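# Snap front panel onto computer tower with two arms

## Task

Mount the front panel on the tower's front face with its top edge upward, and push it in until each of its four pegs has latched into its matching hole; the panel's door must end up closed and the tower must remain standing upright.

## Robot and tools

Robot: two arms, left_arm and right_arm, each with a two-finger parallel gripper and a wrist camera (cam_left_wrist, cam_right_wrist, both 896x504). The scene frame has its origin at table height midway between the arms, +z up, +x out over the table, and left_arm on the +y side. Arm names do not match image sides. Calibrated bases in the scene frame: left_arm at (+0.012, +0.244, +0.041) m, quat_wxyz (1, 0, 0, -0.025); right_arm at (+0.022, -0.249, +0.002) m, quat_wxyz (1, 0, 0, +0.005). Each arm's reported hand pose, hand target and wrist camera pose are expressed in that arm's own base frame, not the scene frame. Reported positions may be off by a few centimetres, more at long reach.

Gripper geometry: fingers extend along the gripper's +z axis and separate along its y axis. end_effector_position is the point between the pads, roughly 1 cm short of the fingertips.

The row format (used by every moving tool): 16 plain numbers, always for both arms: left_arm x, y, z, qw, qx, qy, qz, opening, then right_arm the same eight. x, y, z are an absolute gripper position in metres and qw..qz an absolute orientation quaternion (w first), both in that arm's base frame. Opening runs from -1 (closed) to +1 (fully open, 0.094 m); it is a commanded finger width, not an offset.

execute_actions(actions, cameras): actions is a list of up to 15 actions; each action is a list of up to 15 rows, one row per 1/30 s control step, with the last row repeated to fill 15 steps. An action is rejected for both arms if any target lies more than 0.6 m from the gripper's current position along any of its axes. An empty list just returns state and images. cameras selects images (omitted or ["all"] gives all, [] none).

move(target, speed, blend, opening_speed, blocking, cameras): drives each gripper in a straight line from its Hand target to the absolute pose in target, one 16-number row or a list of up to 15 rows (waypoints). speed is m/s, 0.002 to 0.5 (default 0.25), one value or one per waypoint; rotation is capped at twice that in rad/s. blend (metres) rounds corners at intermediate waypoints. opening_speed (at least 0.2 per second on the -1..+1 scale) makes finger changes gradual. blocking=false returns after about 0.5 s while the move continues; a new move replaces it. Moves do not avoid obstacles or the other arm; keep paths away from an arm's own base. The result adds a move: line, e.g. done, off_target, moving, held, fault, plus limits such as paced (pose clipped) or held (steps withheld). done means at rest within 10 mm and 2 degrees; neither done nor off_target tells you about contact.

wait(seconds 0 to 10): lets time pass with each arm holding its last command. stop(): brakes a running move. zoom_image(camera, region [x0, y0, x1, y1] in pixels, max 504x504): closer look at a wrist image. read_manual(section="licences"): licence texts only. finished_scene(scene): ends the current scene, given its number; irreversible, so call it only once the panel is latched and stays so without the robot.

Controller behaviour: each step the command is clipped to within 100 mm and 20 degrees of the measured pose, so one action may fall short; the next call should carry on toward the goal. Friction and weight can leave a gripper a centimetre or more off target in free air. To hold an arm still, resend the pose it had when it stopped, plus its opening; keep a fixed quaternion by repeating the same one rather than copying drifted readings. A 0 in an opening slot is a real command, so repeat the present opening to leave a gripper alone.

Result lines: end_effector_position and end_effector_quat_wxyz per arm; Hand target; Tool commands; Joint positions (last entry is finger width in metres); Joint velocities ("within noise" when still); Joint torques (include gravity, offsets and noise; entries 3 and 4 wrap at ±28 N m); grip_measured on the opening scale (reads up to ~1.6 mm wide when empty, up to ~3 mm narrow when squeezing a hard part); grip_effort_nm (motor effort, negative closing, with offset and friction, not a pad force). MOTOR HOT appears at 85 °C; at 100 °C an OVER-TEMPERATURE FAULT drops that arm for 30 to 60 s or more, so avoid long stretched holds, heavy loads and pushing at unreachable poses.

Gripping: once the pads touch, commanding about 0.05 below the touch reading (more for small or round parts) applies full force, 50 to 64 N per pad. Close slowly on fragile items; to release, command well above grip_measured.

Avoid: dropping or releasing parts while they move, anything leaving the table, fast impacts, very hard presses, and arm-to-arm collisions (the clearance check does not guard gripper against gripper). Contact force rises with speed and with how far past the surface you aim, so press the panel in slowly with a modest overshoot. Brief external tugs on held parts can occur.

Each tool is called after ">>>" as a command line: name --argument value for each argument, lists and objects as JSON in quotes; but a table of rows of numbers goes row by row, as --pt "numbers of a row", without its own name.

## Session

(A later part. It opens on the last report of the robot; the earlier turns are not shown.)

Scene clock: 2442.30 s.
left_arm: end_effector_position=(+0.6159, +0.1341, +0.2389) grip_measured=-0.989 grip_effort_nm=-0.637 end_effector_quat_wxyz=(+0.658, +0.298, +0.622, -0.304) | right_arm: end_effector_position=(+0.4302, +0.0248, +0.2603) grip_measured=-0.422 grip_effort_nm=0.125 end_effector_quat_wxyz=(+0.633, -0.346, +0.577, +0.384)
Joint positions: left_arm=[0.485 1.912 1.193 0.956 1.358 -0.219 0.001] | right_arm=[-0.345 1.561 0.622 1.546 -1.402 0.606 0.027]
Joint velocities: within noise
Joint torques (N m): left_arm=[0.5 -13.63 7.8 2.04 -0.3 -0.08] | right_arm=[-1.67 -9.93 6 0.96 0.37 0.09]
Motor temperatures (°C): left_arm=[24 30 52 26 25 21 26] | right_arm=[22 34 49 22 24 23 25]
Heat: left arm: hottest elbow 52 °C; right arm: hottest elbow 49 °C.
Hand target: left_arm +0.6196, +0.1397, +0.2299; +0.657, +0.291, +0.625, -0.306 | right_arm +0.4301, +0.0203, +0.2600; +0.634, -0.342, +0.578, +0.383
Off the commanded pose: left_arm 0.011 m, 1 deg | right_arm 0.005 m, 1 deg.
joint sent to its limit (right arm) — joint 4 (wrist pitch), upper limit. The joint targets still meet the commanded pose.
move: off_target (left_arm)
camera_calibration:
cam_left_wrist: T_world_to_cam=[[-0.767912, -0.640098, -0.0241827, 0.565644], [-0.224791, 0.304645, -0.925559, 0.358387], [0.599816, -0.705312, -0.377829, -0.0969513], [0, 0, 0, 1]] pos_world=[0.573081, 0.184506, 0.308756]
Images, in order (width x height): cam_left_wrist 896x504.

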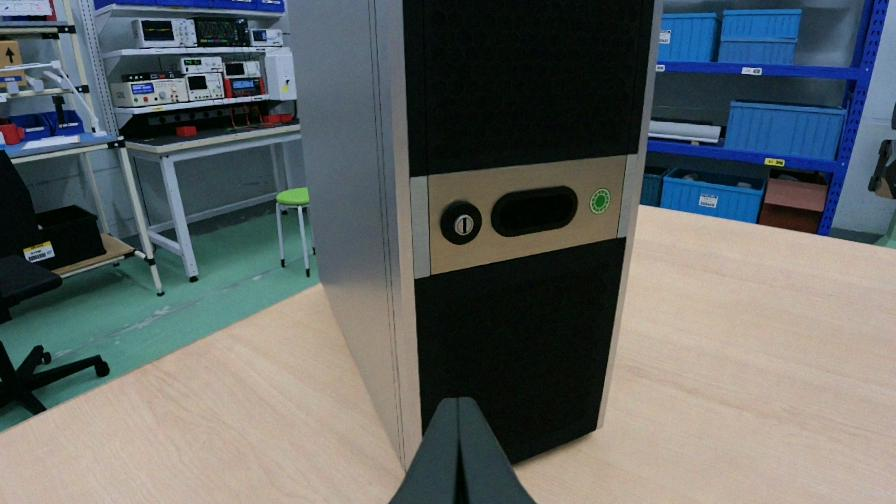

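>>> move --pt "0.585 0.03 0.10 0.68684 0.16807 0.68684 -0.16807 -1 0.43 0.02 0.26 0.6354 -0.3423 0.5718 0.3874 -0.42" --pt "0.6397 -0.0906 0.045 0.68684 0.16807 0.68684 -0.16807 -1 0.43 0.02 0.26 0.6354 -0.3423 0.5718 0.3874 -0.42" --pt "0.7150 -0.1302 0.045 0.68684 0.16807 0.68684 -0.16807 -1 0.43 0.02 0.26 0.6354 -0.3423 0.5718 0.3874 -0.42" --speed '[0.25, 0.2, 0.035]' --blend '[0.03, 0.012, 0]'

>>> zoom_image --camera "cam_right_wrist" --region '[490, 0, 640, 220]'

>>> zoom_image --camera "cam_right_wrist" --region '[470, 220, 640, 440]'

Scene clock: 2490.00 s.
left_arm: end_effector_position=(+0.6934, -0.1171, +0.0540) grip_measured=-0.989 grip_effort_nm=-0.642 end_effector_quat_wxyz=(+0.689, +0.163, +0.686, -0.168) | right_arm: end_effector_position=(+0.4302, +0.0248, +0.2603) grip_measured=-0.422 grip_effort_nm=0.120 end_effector_quat_wxyz=(+0.633, -0.346, +0.577, +0.384)
Joint positions: left_arm=[-0.071 2.202 1.085 1.123 0.402 -0.008 0.001] | right_arm=[-0.345 1.561 0.622 1.546 -1.402 0.606 0.027]
Joint velocities: within noise
Joint torques (N m): left_arm=[-1.32 -13.27 10.04 0.88 -0.53 0.09] | right_arm=[-1.73 -9.05 6.15 0.96 0.34 0.07]
Motor temperatures (°C): left_arm=[24 30 47 26 24 21 26] | right_arm=[22 34 48 22 24 23 25]
Heat: left arm: hottest elbow 47 °C; right arm: hottest elbow 48 °C.
Hand target: left_arm +0.7123, -0.1300, +0.0457; +0.687, +0.168, +0.687, -0.168 | right_arm +0.4301, +0.0203, +0.2600; +0.634, -0.342, +0.578, +0.383
Off the commanded pose: left_arm 0.027 m, 1 deg | right_arm 0.005 m, 1 deg.
joint sent to its limit (right arm) — joint 4 (wrist pitch), upper limit. The joint targets still meet the commanded pose.
move: off_target (left_arm)
camera_calibration:
cam_left_wrist: T_world_to_cam=[[-0.453577, -0.891203, -0.00499781, 0.211462], [-0.371023, 0.193925, -0.908149, 0.368674], [0.810314, -0.410062, -0.418617, -0.499607], [0, 0, 0, 1]] pos_world=[0.63754, -0.0879097, 0.126724]
cam_right_wrist: T_world_to_cam=[[0.877384, -0.479613, -0.0130297, -0.363532], [-0.171592, -0.288311, -0.942036, 0.365582], [0.448056, 0.828763, -0.335257, -0.0390377], [0, 0, 0, 1]] pos_world=[0.399179, -0.0366003, 0.326567]

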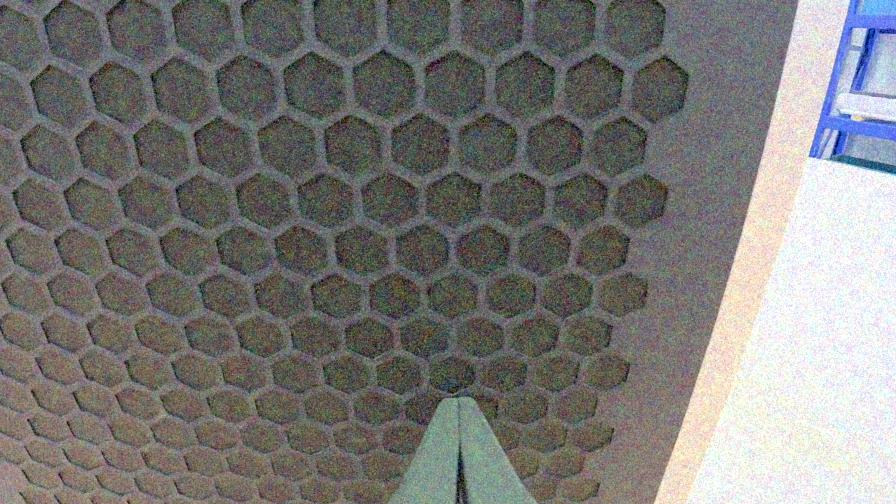

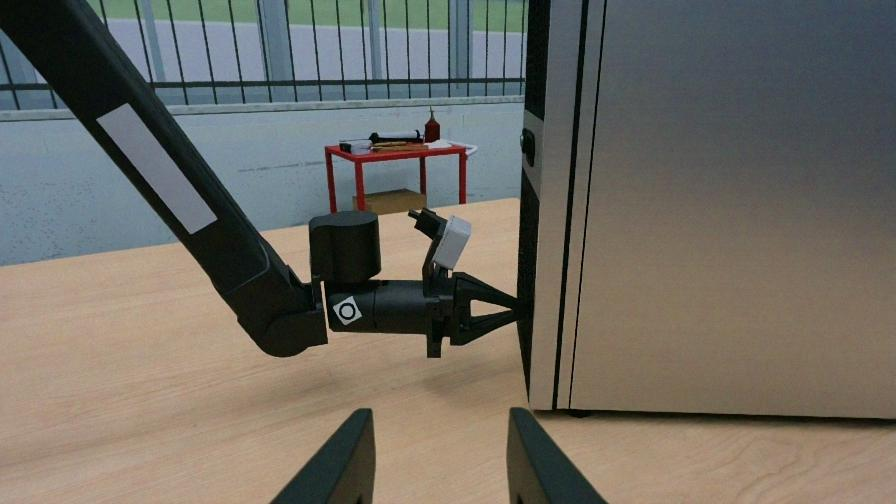

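Scaled by 2.291 from the camera's 896x504 image, which has a finer 1280x720 frame.

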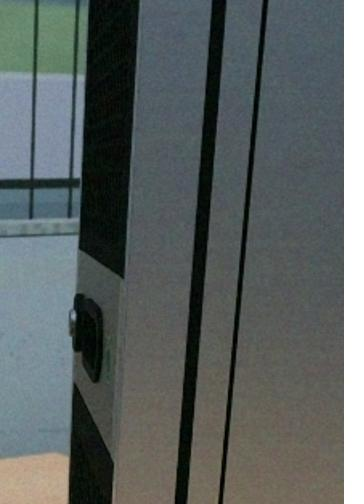

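Scaled by 2.291 from the camera's 896x504 image, which has a finer 1280x720 frame.

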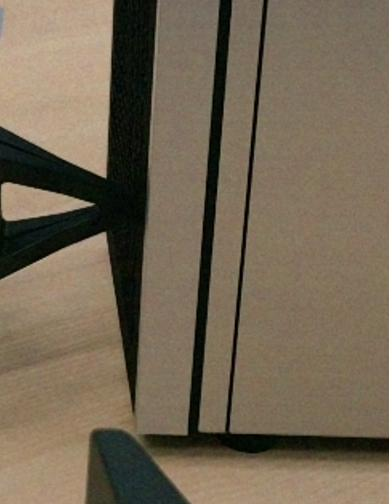

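>>> move --target '[0.7265, -0.1362, 0.043, 0.68684, 0.16807, 0.68684, -0.16807, -1, 0.43, 0.02, 0.26, 0.6354, -0.3423, 0.5718, 0.3874, -0.42]' --speed 0.035 --cameras '["cam_right_wrist"]'

>>> zoom_image --camera "cam_right_wrist" --region '[470, 220, 640, 440]'

Scene clock: 2496.90 s.
left_arm: end_effector_position=(+0.6938, -0.1172, +0.0540) grip_measured=-0.989 grip_effort_nm=-0.632 end_effector_quat_wxyz=(+0.688, +0.163, +0.687, -0.168) | right_arm: end_effector_position=(+0.4302, +0.0248, +0.2603) grip_measured=-0.422 grip_effort_nm=0.120 end_effector_quat_wxyz=(+0.633, -0.346, +0.577, +0.384)
Joint positions: left_arm=[-0.071 2.202 1.086 1.12 0.402 -0.008 0.001] | right_arm=[-0.345 1.561 0.622 1.546 -1.402 0.606 0.027]
Joint velocities: within noise
Joint torques (N m): left_arm=[-2.02 -12.45 12.08 0.47 -0.93 0.11] | right_arm=[-2.14 -9.47 6.11 1.02 0.38 0.08]
Motor temperatures (°C): left_arm=[24 30 48 26 25 21 26] | right_arm=[22 34 48 22 24 23 24]
Heat: left arm: hottest elbow 48 °C; right arm: hottest elbow 48 °C.
Hand target: left_arm +0.7208, -0.1356, +0.0444; +0.687, +0.168, +0.687, -0.168 | right_arm +0.4301, +0.0203, +0.2600; +0.634, -0.342, +0.578, +0.383
Off the commanded pose: left_arm 0.039 m, 1 deg | right_arm 0.005 m, 1 deg.
joint sent to its limit (right arm) — joint 4 (wrist pitch), upper limit. The joint targets still meet the commanded pose.
move: off_target (left_arm)
camera_calibration:
cam_right_wrist: T_world_to_cam=[[0.877384, -0.479613, -0.0130297, -0.363532], [-0.171592, -0.288311, -0.942036, 0.365582], [0.448056, 0.828763, -0.335257, -0.0390377], [0, 0, 0, 1]] pos_world=[0.399179, -0.0366003, 0.326567]
Images, in order (width x height): cam_right_wrist 896x504.

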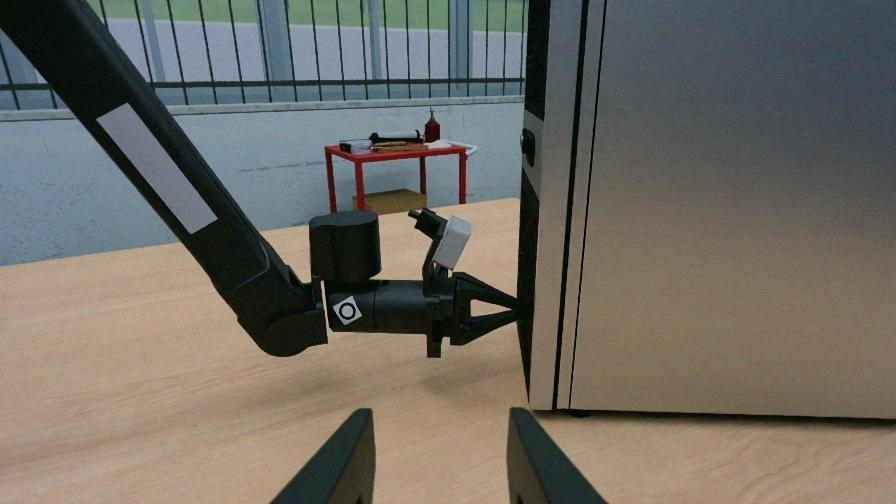

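Scaled by 2.291 from the camera's 896x504 image, which has a finer 1280x720 frame.

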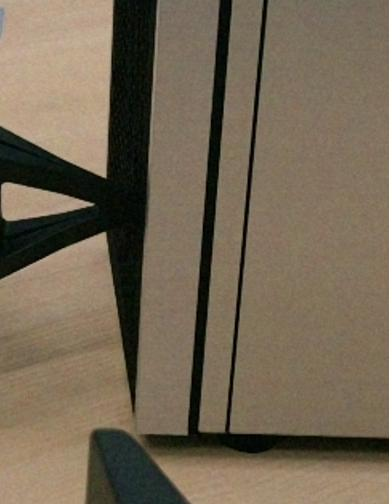

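>>> move --pt "0.667 -0.1060 0.045 0.68684 0.16807 0.68684 -0.16807 -1 0.43 0.02 0.26 0.6354 -0.3423 0.5718 0.3874 -0.42" --pt "0.6230 -0.1330 0.402 0.68684 0.16807 0.68684 -0.16807 -1 0.43 0.02 0.26 0.6354 -0.3423 0.5718 0.3874 -0.42" --pt "0.6958 -0.1709 0.402 0.68684 0.16807 0.68684 -0.16807 -1 0.43 0.02 0.26 0.6354 -0.3423 0.5718 0.3874 -0.42" --speed '[0.1, 0.2, 0.035]' --blend '[0.015, 0.012, 0]'

>>> zoom_image --camera "cam_right_wrist" --region '[490, 0, 640, 220]'

>>> zoom_image --camera "cam_left_wrist" --region '[340, 200, 640, 340]'

Scene clock: 2521.07 s.
left_arm: end_effector_position=(+0.6745, -0.1591, +0.3898) grip_measured=-0.989 grip_effort_nm=-0.642 end_effector_quat_wxyz=(+0.679, +0.162, +0.695, -0.169) | right_arm: end_effector_position=(+0.4302, +0.0248, +0.2603) grip_measured=-0.422 grip_effort_nm=0.125 end_effector_quat_wxyz=(+0.633, -0.346, +0.577, +0.384)
Joint positions: left_arm=[-0.153 1.569 1.265 0.284 0.321 -0.008 0.001] | right_arm=[-0.345 1.561 0.622 1.546 -1.402 0.606 0.027]
Joint velocities: within noise
Joint torques (N m): left_arm=[-1.44 -9.52 14.42 1.66 -0.36 0.11] | right_arm=[-1.73 -9.99 6.11 1.21 0.35 0.08]
Motor temperatures (°C): left_arm=[24 30 48 26 25 21 26] | right_arm=[22 34 48 22 24 23 24]
Heat: left arm: hottest elbow 48 °C; right arm: hottest elbow 48 °C.
Hand target: left_arm +0.6932, -0.1704, +0.4014; +0.687, +0.168, +0.687, -0.168 | right_arm +0.4301, +0.0203, +0.2600; +0.634, -0.342, +0.578, +0.383
Off the commanded pose: left_arm 0.027 m, 1 deg | right_arm 0.005 m, 1 deg.
joint sent to its limit (right arm) — joint 4 (wrist pitch), upper limit. The joint targets still meet the commanded pose.
move: off_target (left_arm)
camera_calibration:
cam_left_wrist: T_world_to_cam=[[-0.454271, -0.890856, 0.00356988, 0.164392], [-0.394074, 0.197352, -0.89764, 0.686673], [0.798964, -0.409179, -0.440714, -0.344525], [0, 0, 0, 1]] pos_world=[0.620541, -0.130039, 0.463962]
cam_right_wrist: T_world_to_cam=[[0.877384, -0.479613, -0.0130297, -0.363532], [-0.171592, -0.288311, -0.942036, 0.365582], [0.448056, 0.828763, -0.335257, -0.0390377], [0, 0, 0, 1]] pos_world=[0.399179, -0.0366003, 0.326567]

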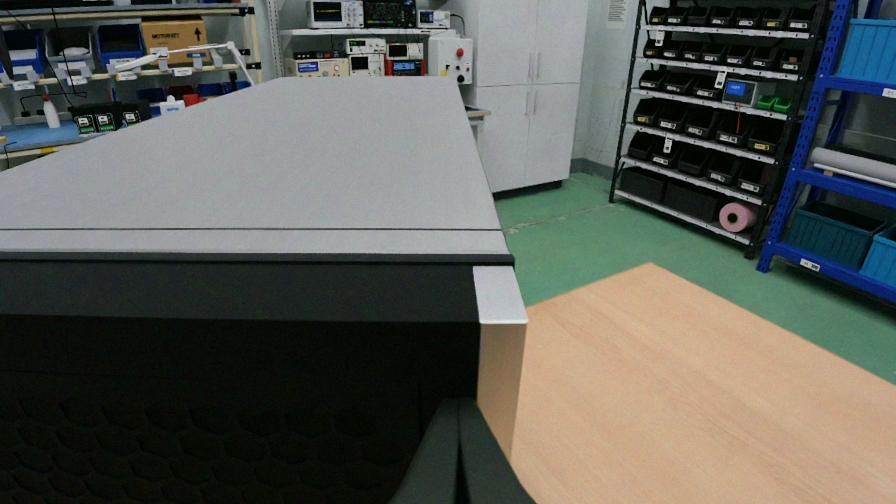

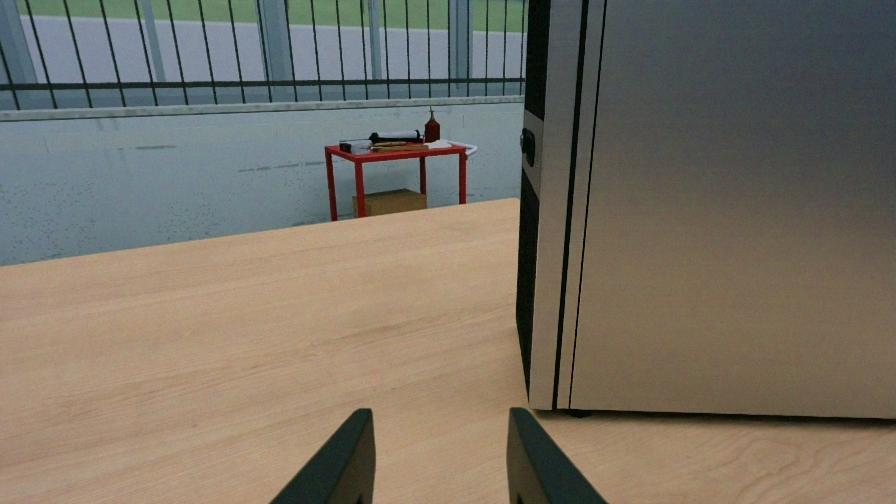

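Scaled by 2.291 from the camera's 896x504 image, which has a finer 1280x720 frame.

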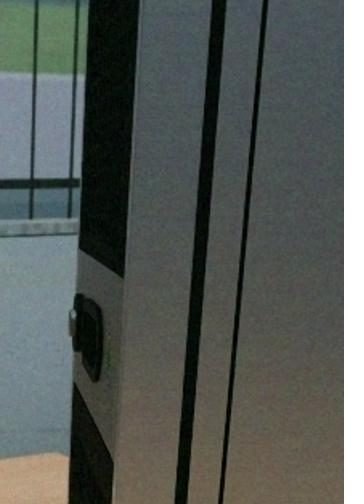

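Scaled by 1.680 from the camera's 896x504 image, which has a finer 1280x720 frame.

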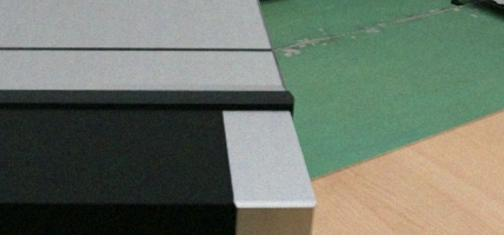

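>>> move --target '[0.7055, -0.1760, 0.402, 0.68684, 0.16807, 0.68684, -0.16807, -1, 0.43, 0.02, 0.26, 0.6354, -0.3423, 0.5718, 0.3874, -0.42]' --speed 0.035

>>> zoom_image --camera "cam_right_wrist" --region '[490, 0, 640, 220]'

>>> zoom_image --camera "cam_left_wrist" --region '[440, 220, 560, 340]'

Scene clock: 2530.30 s.
left_arm: end_effector_position=(+0.6748, -0.1591, +0.3898) grip_measured=-0.989 grip_effort_nm=-0.637 end_effector_quat_wxyz=(+0.678, +0.162, +0.697, -0.170) | right_arm: end_effector_position=(+0.4302, +0.0248, +0.2603) grip_measured=-0.422 grip_effort_nm=0.125 end_effector_quat_wxyz=(+0.633, -0.346, +0.577, +0.384)
Joint positions: left_arm=[-0.153 1.569 1.268 0.276 0.321 -0.008 0.001] | right_arm=[-0.345 1.561 0.622 1.546 -1.402 0.606 0.027]
Joint velocities: within noise
Joint torques (N m): left_arm=[-1.49 -7.88 15.97 2.19 -0.62 0.11] | right_arm=[-1.9 -9.52 6.12 1.22 0.35 0.07]
Motor temperatures (°C): left_arm=[24 29 50 26 25 21 26] | right_arm=[22 34 48 22 24 23 24]
Heat: left arm: hottest elbow 50 °C; right arm: hottest elbow 48 °C.
Hand target: left_arm +0.7007, -0.1752, +0.4006; +0.687, +0.168, +0.687, -0.168 | right_arm +0.4301, +0.0203, +0.2600; +0.634, -0.342, +0.578, +0.383
Off the commanded pose: left_arm 0.037 m, 2 deg | right_arm 0.005 m, 1 deg.
joint sent to its limit (right arm) — joint 4 (wrist pitch), upper limit. The joint targets still meet the commanded pose.
move: off_target (left_arm)
camera_calibration:
cam_left_wrist: T_world_to_cam=[[-0.45425, -0.890859, 0.00512521, 0.163884], [-0.398468, 0.198027, -0.895549, 0.689152], [0.796793, -0.408846, -0.444933, -0.341638], [0, 0, 0, 1]] pos_world=[0.621265, -0.13015, 0.464323]
cam_right_wrist: T_world_to_cam=[[0.877384, -0.479613, -0.0130297, -0.363532], [-0.171592, -0.288311, -0.942036, 0.365582], [0.448056, 0.828763, -0.335257, -0.0390377], [0, 0, 0, 1]] pos_world=[0.399179, -0.0366003, 0.326567]

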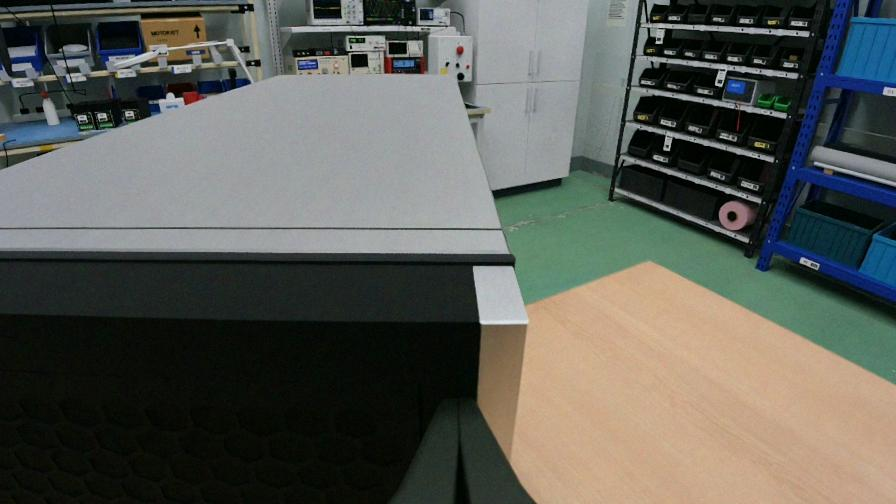

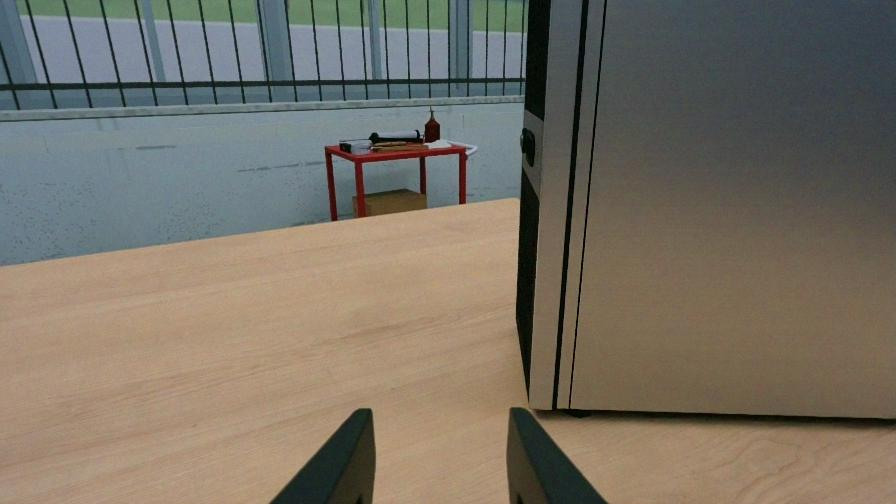

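Scaled by 2.291 from the camera's 896x504 image, which has a finer 1280x720 frame.

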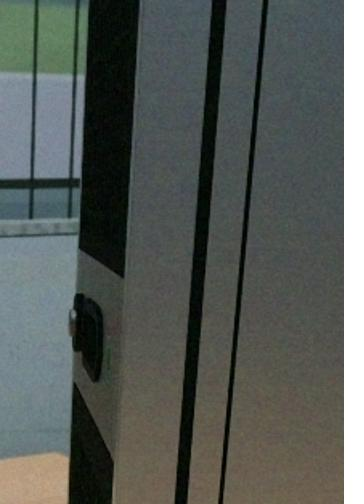

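Scaled by 4.200 from the camera's 896x504 image, which has a finer 1280x720 frame.

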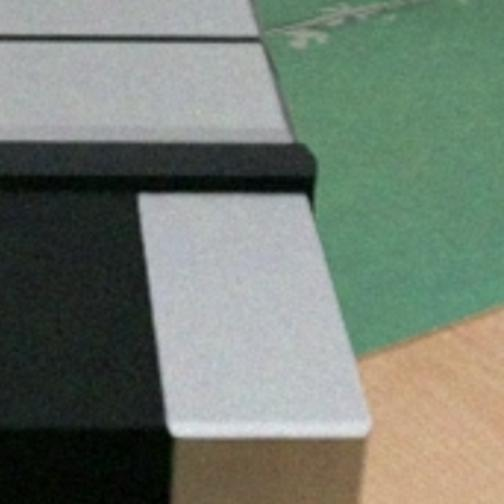

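>>> move --pt "0.648 -0.1460 0.402 0.68684 0.16807 0.68684 -0.16807 -1 0.43 0.02 0.26 0.6354 -0.3423 0.5718 0.3874 -0.42" --pt "0.6978 0.0197 0.045 0.68684 0.16807 0.68684 -0.16807 -1 0.43 0.02 0.26 0.6354 -0.3423 0.5718 0.3874 -0.42" --pt "0.7770 -0.0215 0.045 0.68684 0.16807 0.68684 -0.16807 -1 0.43 0.02 0.26 0.6354 -0.3423 0.5718 0.3874 -0.42" --speed '[0.1, 0.2, 0.035]' --blend '[0.015, 0.012, 0]'

>>> zoom_image --camera "cam_right_wrist" --region '[470, 220, 640, 440]'

Scene clock: 2558.33 s.
left_arm: end_effector_position=(+0.7493, -0.0074, +0.0539) grip_measured=-0.989 grip_effort_nm=-0.642 end_effector_quat_wxyz=(+0.687, +0.165, +0.687, -0.168) | right_arm: end_effector_position=(+0.4302, +0.0248, +0.2603) grip_measured=-0.422 grip_effort_nm=0.120 end_effector_quat_wxyz=(+0.633, -0.346, +0.577, +0.384)
Joint positions: left_arm=[0.119 2.277 1.28 0.999 0.594 -0.005 0.001] | right_arm=[-0.345 1.561 0.622 1.546 -1.402 0.606 0.027]
Joint velocities: within noise
Joint torques (N m): left_arm=[-1.85 -14.33 11.73 0.79 -0.95 0.09] | right_arm=[-2.14 -9.7 6.06 1.21 0.35 0.11]
Motor temperatures (°C): left_arm=[24 29 55 26 25 21 26] | right_arm=[22 34 47 22 24 23 24]
Heat: left arm: hottest elbow 55 °C; right arm: hottest elbow 47 °C.
Hand target: left_arm +0.7727, -0.0218, +0.0458; +0.687, +0.168, +0.687, -0.168 | right_arm +0.4301, +0.0203, +0.2600; +0.634, -0.342, +0.578, +0.383
Off the commanded pose: left_arm 0.032 m, 0 deg | right_arm 0.005 m, 1 deg.
joint sent to its limit (right arm) — joint 4 (wrist pitch), upper limit. The joint targets still meet the commanded pose.
move: off_target (left_arm)
camera_calibration:
cam_left_wrist: T_world_to_cam=[[-0.454941, -0.890495, -0.0068824, 0.335732], [-0.372924, 0.197528, -0.906593, 0.369358], [0.808676, -0.40988, -0.421951, -0.49858], [0, 0, 0, 1]] pos_world=[0.69367, 0.0216517, 0.126792]
cam_right_wrist: T_world_to_cam=[[0.877384, -0.479613, -0.0130297, -0.363532], [-0.171592, -0.288311, -0.942036, 0.365582], [0.448056, 0.828763, -0.335257, -0.0390377], [0, 0, 0, 1]] pos_world=[0.399179, -0.0366003, 0.326567]

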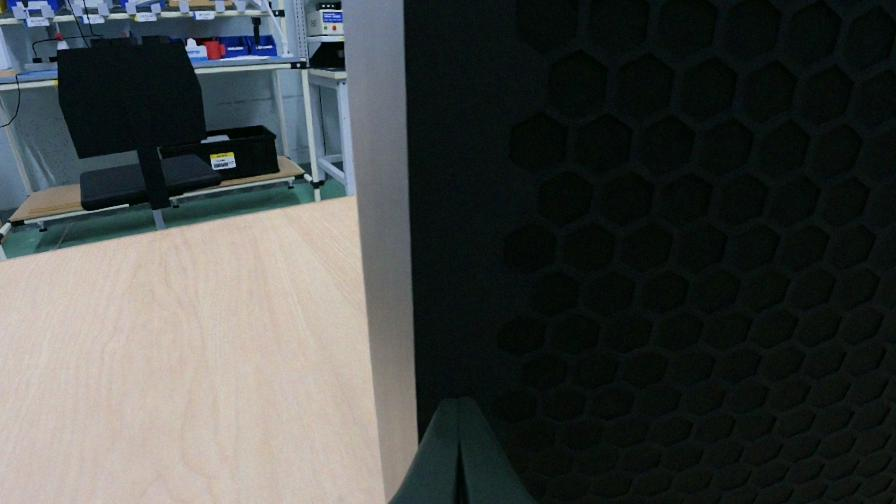

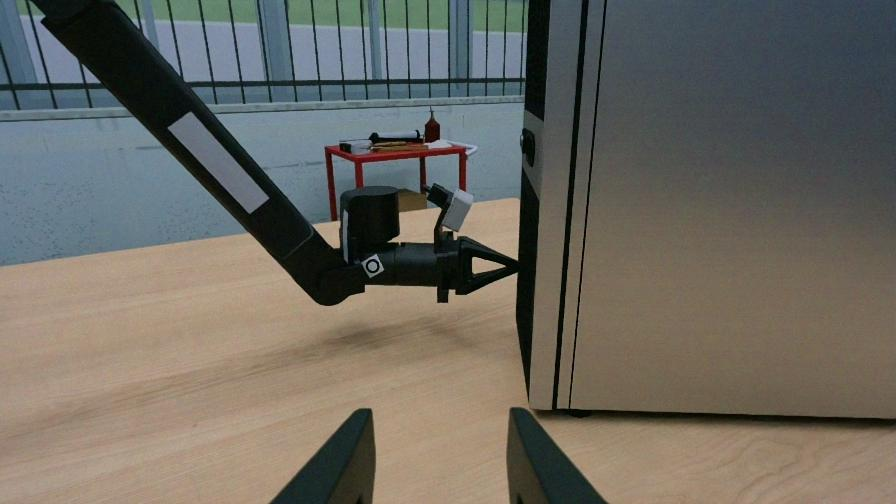

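Scaled by 2.291 from the camera's 896x504 image, which has a finer 1280x720 frame.

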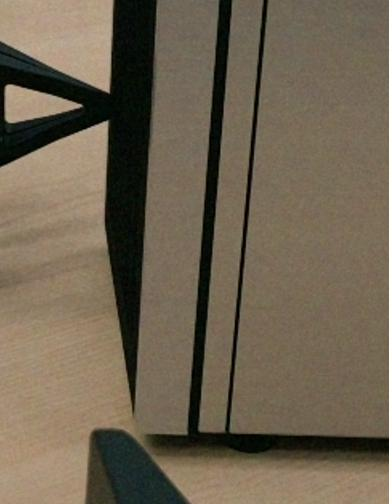

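>>> move --pt "0.715 0.0110 0.047 0.68684 0.16807 0.68684 -0.16807 -1 0.48 0.05 0.18 0.6354 -0.3423 0.5718 0.3874 -0.42" --pt "0.53 0.06 0.25 0.68684 0.16807 0.68684 -0.16807 -1 0.617 0.155 0.07 0.6354 -0.3423 0.5718 0.3874 -0.42" --speed '[0.1, 0.22]' --blend '[0.015, 0]'

>>> zoom_image --camera "cam_right_wrist" --region '[380, 60, 620, 300]'

Scene clock: 2601.90 s.
left_arm: end_effector_position=(+0.5309, +0.0572, +0.2514) grip_measured=-0.989 grip_effort_nm=-0.637 end_effector_quat_wxyz=(+0.689, +0.169, +0.684, -0.170) | right_arm: end_effector_position=(+0.6082, +0.1494, +0.0674) grip_measured=-0.422 grip_effort_nm=0.125 end_effector_quat_wxyz=(+0.630, -0.334, +0.581, +0.393)
Joint positions: left_arm=[0.349 1.474 0.71 0.772 0.833 -0.005 0.001] | right_arm=[-0.002 2.235 1.057 1.394 -1.07 0.226 0.027]
Joint velocities: within noise
Joint torques (N m): left_arm=[0.32 -9.41 7.02 1.61 0.08 0.09] | right_arm=[-0.67 -16.67 7.45 0.72 0.32 -0.25]
Motor temperatures (°C): left_arm=[24 30 54 26 25 21 26] | right_arm=[22 33 47 22 24 23 24]
Heat: left arm: hottest elbow 54 °C; right arm: hottest elbow 47 °C.
Hand target: left_arm +0.5300, +0.0599, +0.2500; +0.687, +0.168, +0.687, -0.168 | right_arm +0.6166, +0.1550, +0.0701; +0.636, -0.342, +0.572, +0.388
Off the commanded pose: left_arm 0.003 m, 0 deg | right_arm 0.011 m, 2 deg.
move: off_target (right_arm)
camera_calibration:
cam_left_wrist: T_world_to_cam=[[-0.46335, -0.88609, -0.0122924, 0.300922], [-0.36526, 0.203602, -0.908367, 0.450242], [0.807398, -0.416402, -0.417992, -0.21213], [0, 0, 0, 1]] pos_world=[0.475161, 0.0866422, 0.324015]
cam_right_wrist: T_world_to_cam=[[0.874484, -0.483162, -0.0428084, -0.458194], [-0.194448, -0.26834, -0.943496, 0.261392], [0.444374, 0.833395, -0.328609, -0.285548], [0, 0, 0, 1]] pos_world=[0.5784, 0.0867342, 0.133174]

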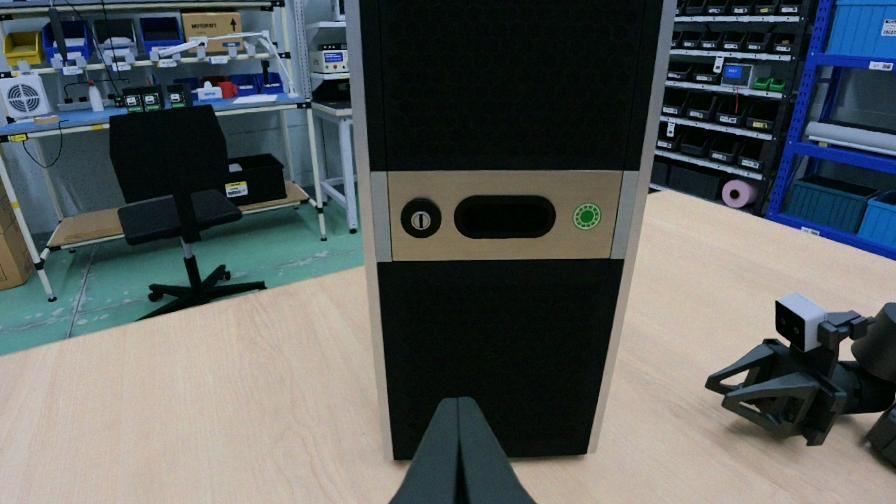

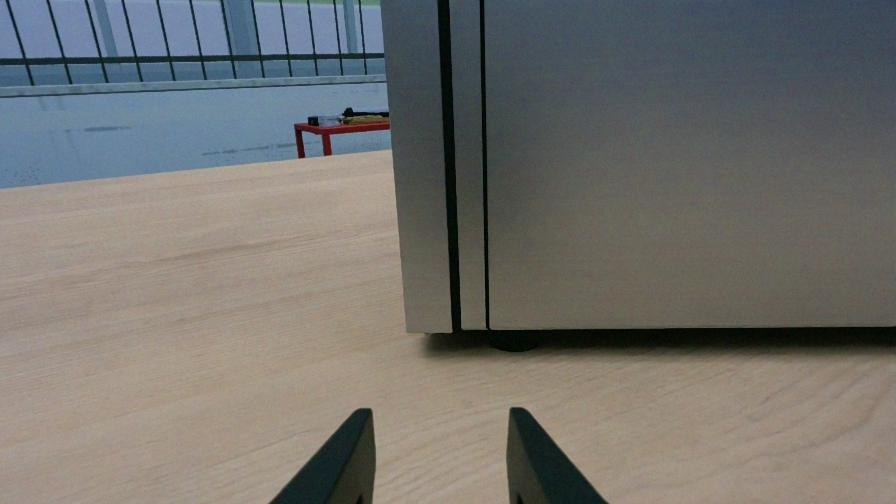

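Scaled by 2.100 from the camera's 896x504 image, which has a finer 1280x720 frame.

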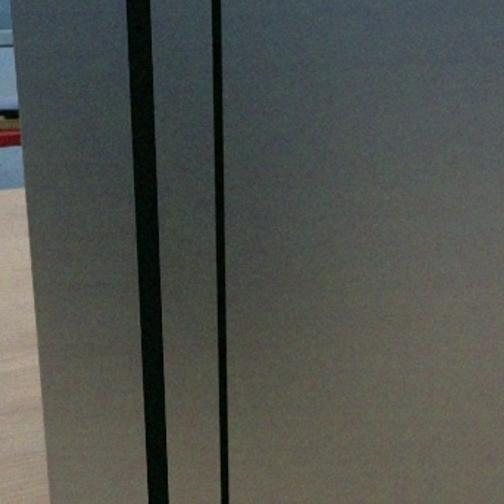

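>>> move --target '[0.53,0.06,0.25,0.68684,0.16807,0.68684,-0.16807,-1,0.617,0.155,0.41,0.6354,-0.3423,0.5718,0.3874,-0.42]' --speed 0.2 --cameras '["cam_right_wrist"]'

Scene clock: 2620.67 s.
left_arm: end_effector_position=(+0.5309, +0.0572, +0.2513) grip_measured=-0.989 grip_effort_nm=-0.628 end_effector_quat_wxyz=(+0.688, +0.169, +0.684, -0.170) | right_arm: end_effector_position=(+0.6114, +0.1493, +0.3803) grip_measured=-0.422 grip_effort_nm=0.120 end_effector_quat_wxyz=(+0.620, -0.326, +0.592, +0.398)
Joint positions: left_arm=[0.349 1.474 0.71 0.772 0.833 -0.005 0.001] | right_arm=[-0.002 1.617 1.204 0.592 -1.07 0.225 0.027]
Joint velocities: within noise
Joint torques (N m): left_arm=[0.44 -9.05 6.98 1.72 0.07 0.07] | right_arm=[-0.73 -15.09 14.32 0.73 0.21 -0.22]
Motor temperatures (°C): left_arm=[24 29 50 26 25 21 26] | right_arm=[22 35 46 22 24 23 24]
Heat: left arm: hottest elbow 50 °C; right arm: hottest elbow 46 °C.
Hand target: left_arm +0.5301, +0.0599, +0.2500; +0.687, +0.168, +0.687, -0.168 | right_arm +0.6151, +0.1547, +0.4098; +0.636, -0.342, +0.572, +0.388
Off the commanded pose: left_arm 0.003 m, 0 deg | right_arm 0.031 m, 4 deg.
move: off_target (right_arm)
camera_calibration:
cam_right_wrist: T_world_to_cam=[[0.872166, -0.483565, -0.0741015, -0.434279], [-0.228354, -0.268457, -0.935834, 0.575062], [0.432643, 0.833124, -0.344563, -0.17086], [0, 0, 0, 1]] pos_world=[0.584003, 0.0867251, 0.44711]
Images, in order (width x height): cam_right_wrist 896x504.

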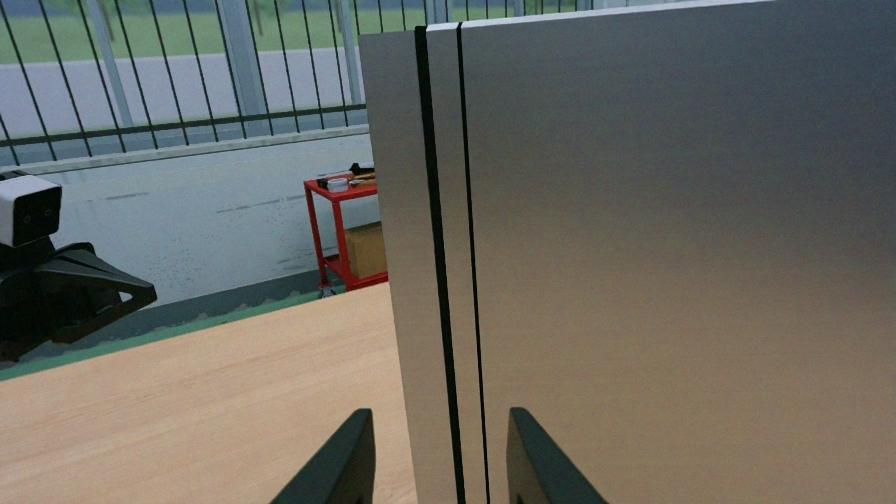

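>>> zoom_image --camera "cam_right_wrist" --region '[350, 10, 500, 94]'

>>> zoom_image --camera "cam_right_wrist" --region '[380, 420, 530, 504]'

Scaled by 3.360 from the camera's 896x504 image, which has a finer 1280x720 frame.

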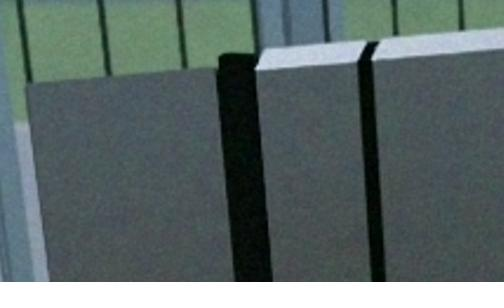

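Scaled by 3.360 from the camera's 896x504 image, which has a finer 1280x720 frame.

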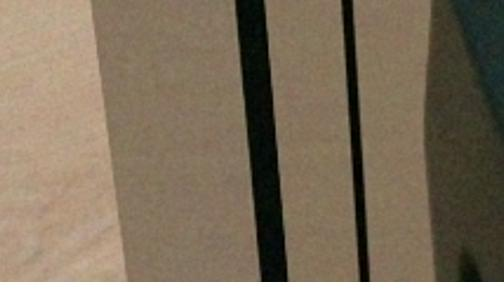

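>>> execute_actions --actions '[]' --cameras '["cam_left_wrist", "cam_right_wrist"]'

Scene clock: 2665.87 s.
left_arm: end_effector_position=(+0.5309, +0.0572, +0.2513) grip_measured=-0.989 grip_effort_nm=-0.642 end_effector_quat_wxyz=(+0.688, +0.169, +0.684, -0.170) | right_arm: end_effector_position=(+0.6114, +0.1493, +0.3803) grip_measured=-0.422 grip_effort_nm=0.110 end_effector_quat_wxyz=(+0.620, -0.326, +0.592, +0.398)
Joint positions: left_arm=[0.349 1.474 0.71 0.772 0.833 -0.005 0.001] | right_arm=[-0.002 1.617 1.204 0.592 -1.07 0.225 0.027]
Joint velocities: within noise
Joint torques (N m): left_arm=[0.38 -9.29 6.95 1.69 0.06 0.07] | right_arm=[-0.97 -14.1 14.48 0.75 0.2 -0.18]
Motor temperatures (°C): left_arm=[24 28 46 26 25 21 26] | right_arm=[22 36 53 22 24 23 24]
Heat: left arm: hottest elbow 46 °C; right arm: hottest elbow 53 °C.
Hand target: left_arm +0.5301, +0.0599, +0.2500; +0.687, +0.168, +0.687, -0.168 | right_arm +0.6151, +0.1547, +0.4099; +0.636, -0.343, +0.572, +0.388
Tool commands: left_gripper/opening=-1.0 right_gripper/opening=-0.42
Off the commanded pose: left_arm 0.003 m, 0 deg | right_arm 0.031 m, 4 deg.
camera_calibration:
cam_left_wrist: T_world_to_cam=[[-0.463355, -0.886092, -0.0120108, 0.300853], [-0.365586, 0.203483, -0.908263, 0.450329], [0.807248, -0.416457, -0.418227, -0.212019], [0, 0, 0, 1]] pos_world=[0.475188, 0.0866518, 0.323959]
cam_right_wrist: T_world_to_cam=[[0.872166, -0.483565, -0.0741015, -0.434279], [-0.228354, -0.268457, -0.935834, 0.575062], [0.432643, 0.833124, -0.344563, -0.17086], [0, 0, 0, 1]] pos_world=[0.584003, 0.0867251, 0.44711]

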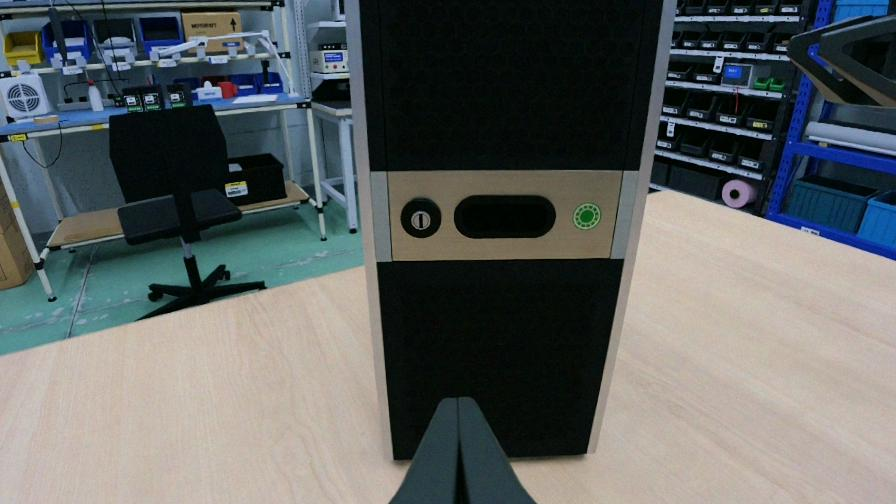

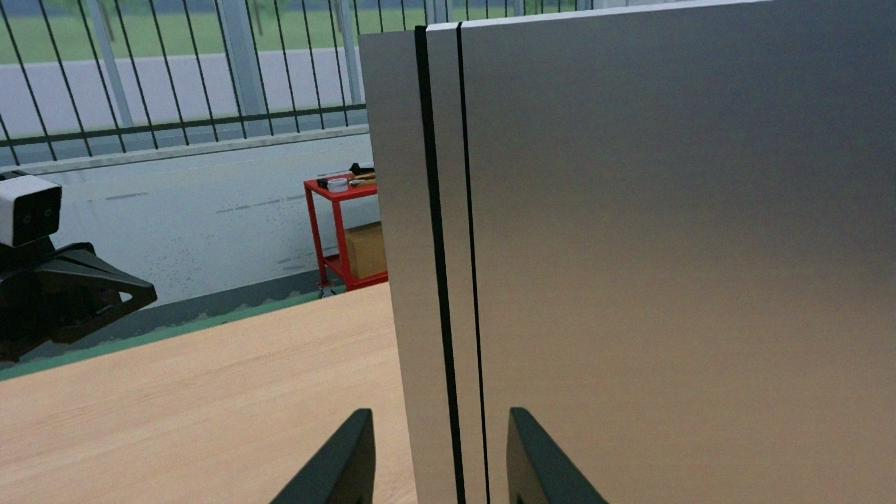

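>>> zoom_image --camera "cam_left_wrist" --region '[350, 140, 670, 320]'

Scaled by 1.575 from the camera's 896x504 image, which has a finer 1280x720 frame.

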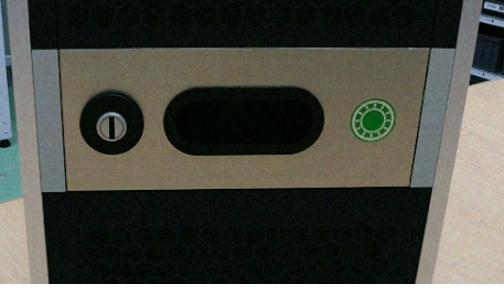

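>>> finished_scene --scene 2

The scene is finished: the task was done.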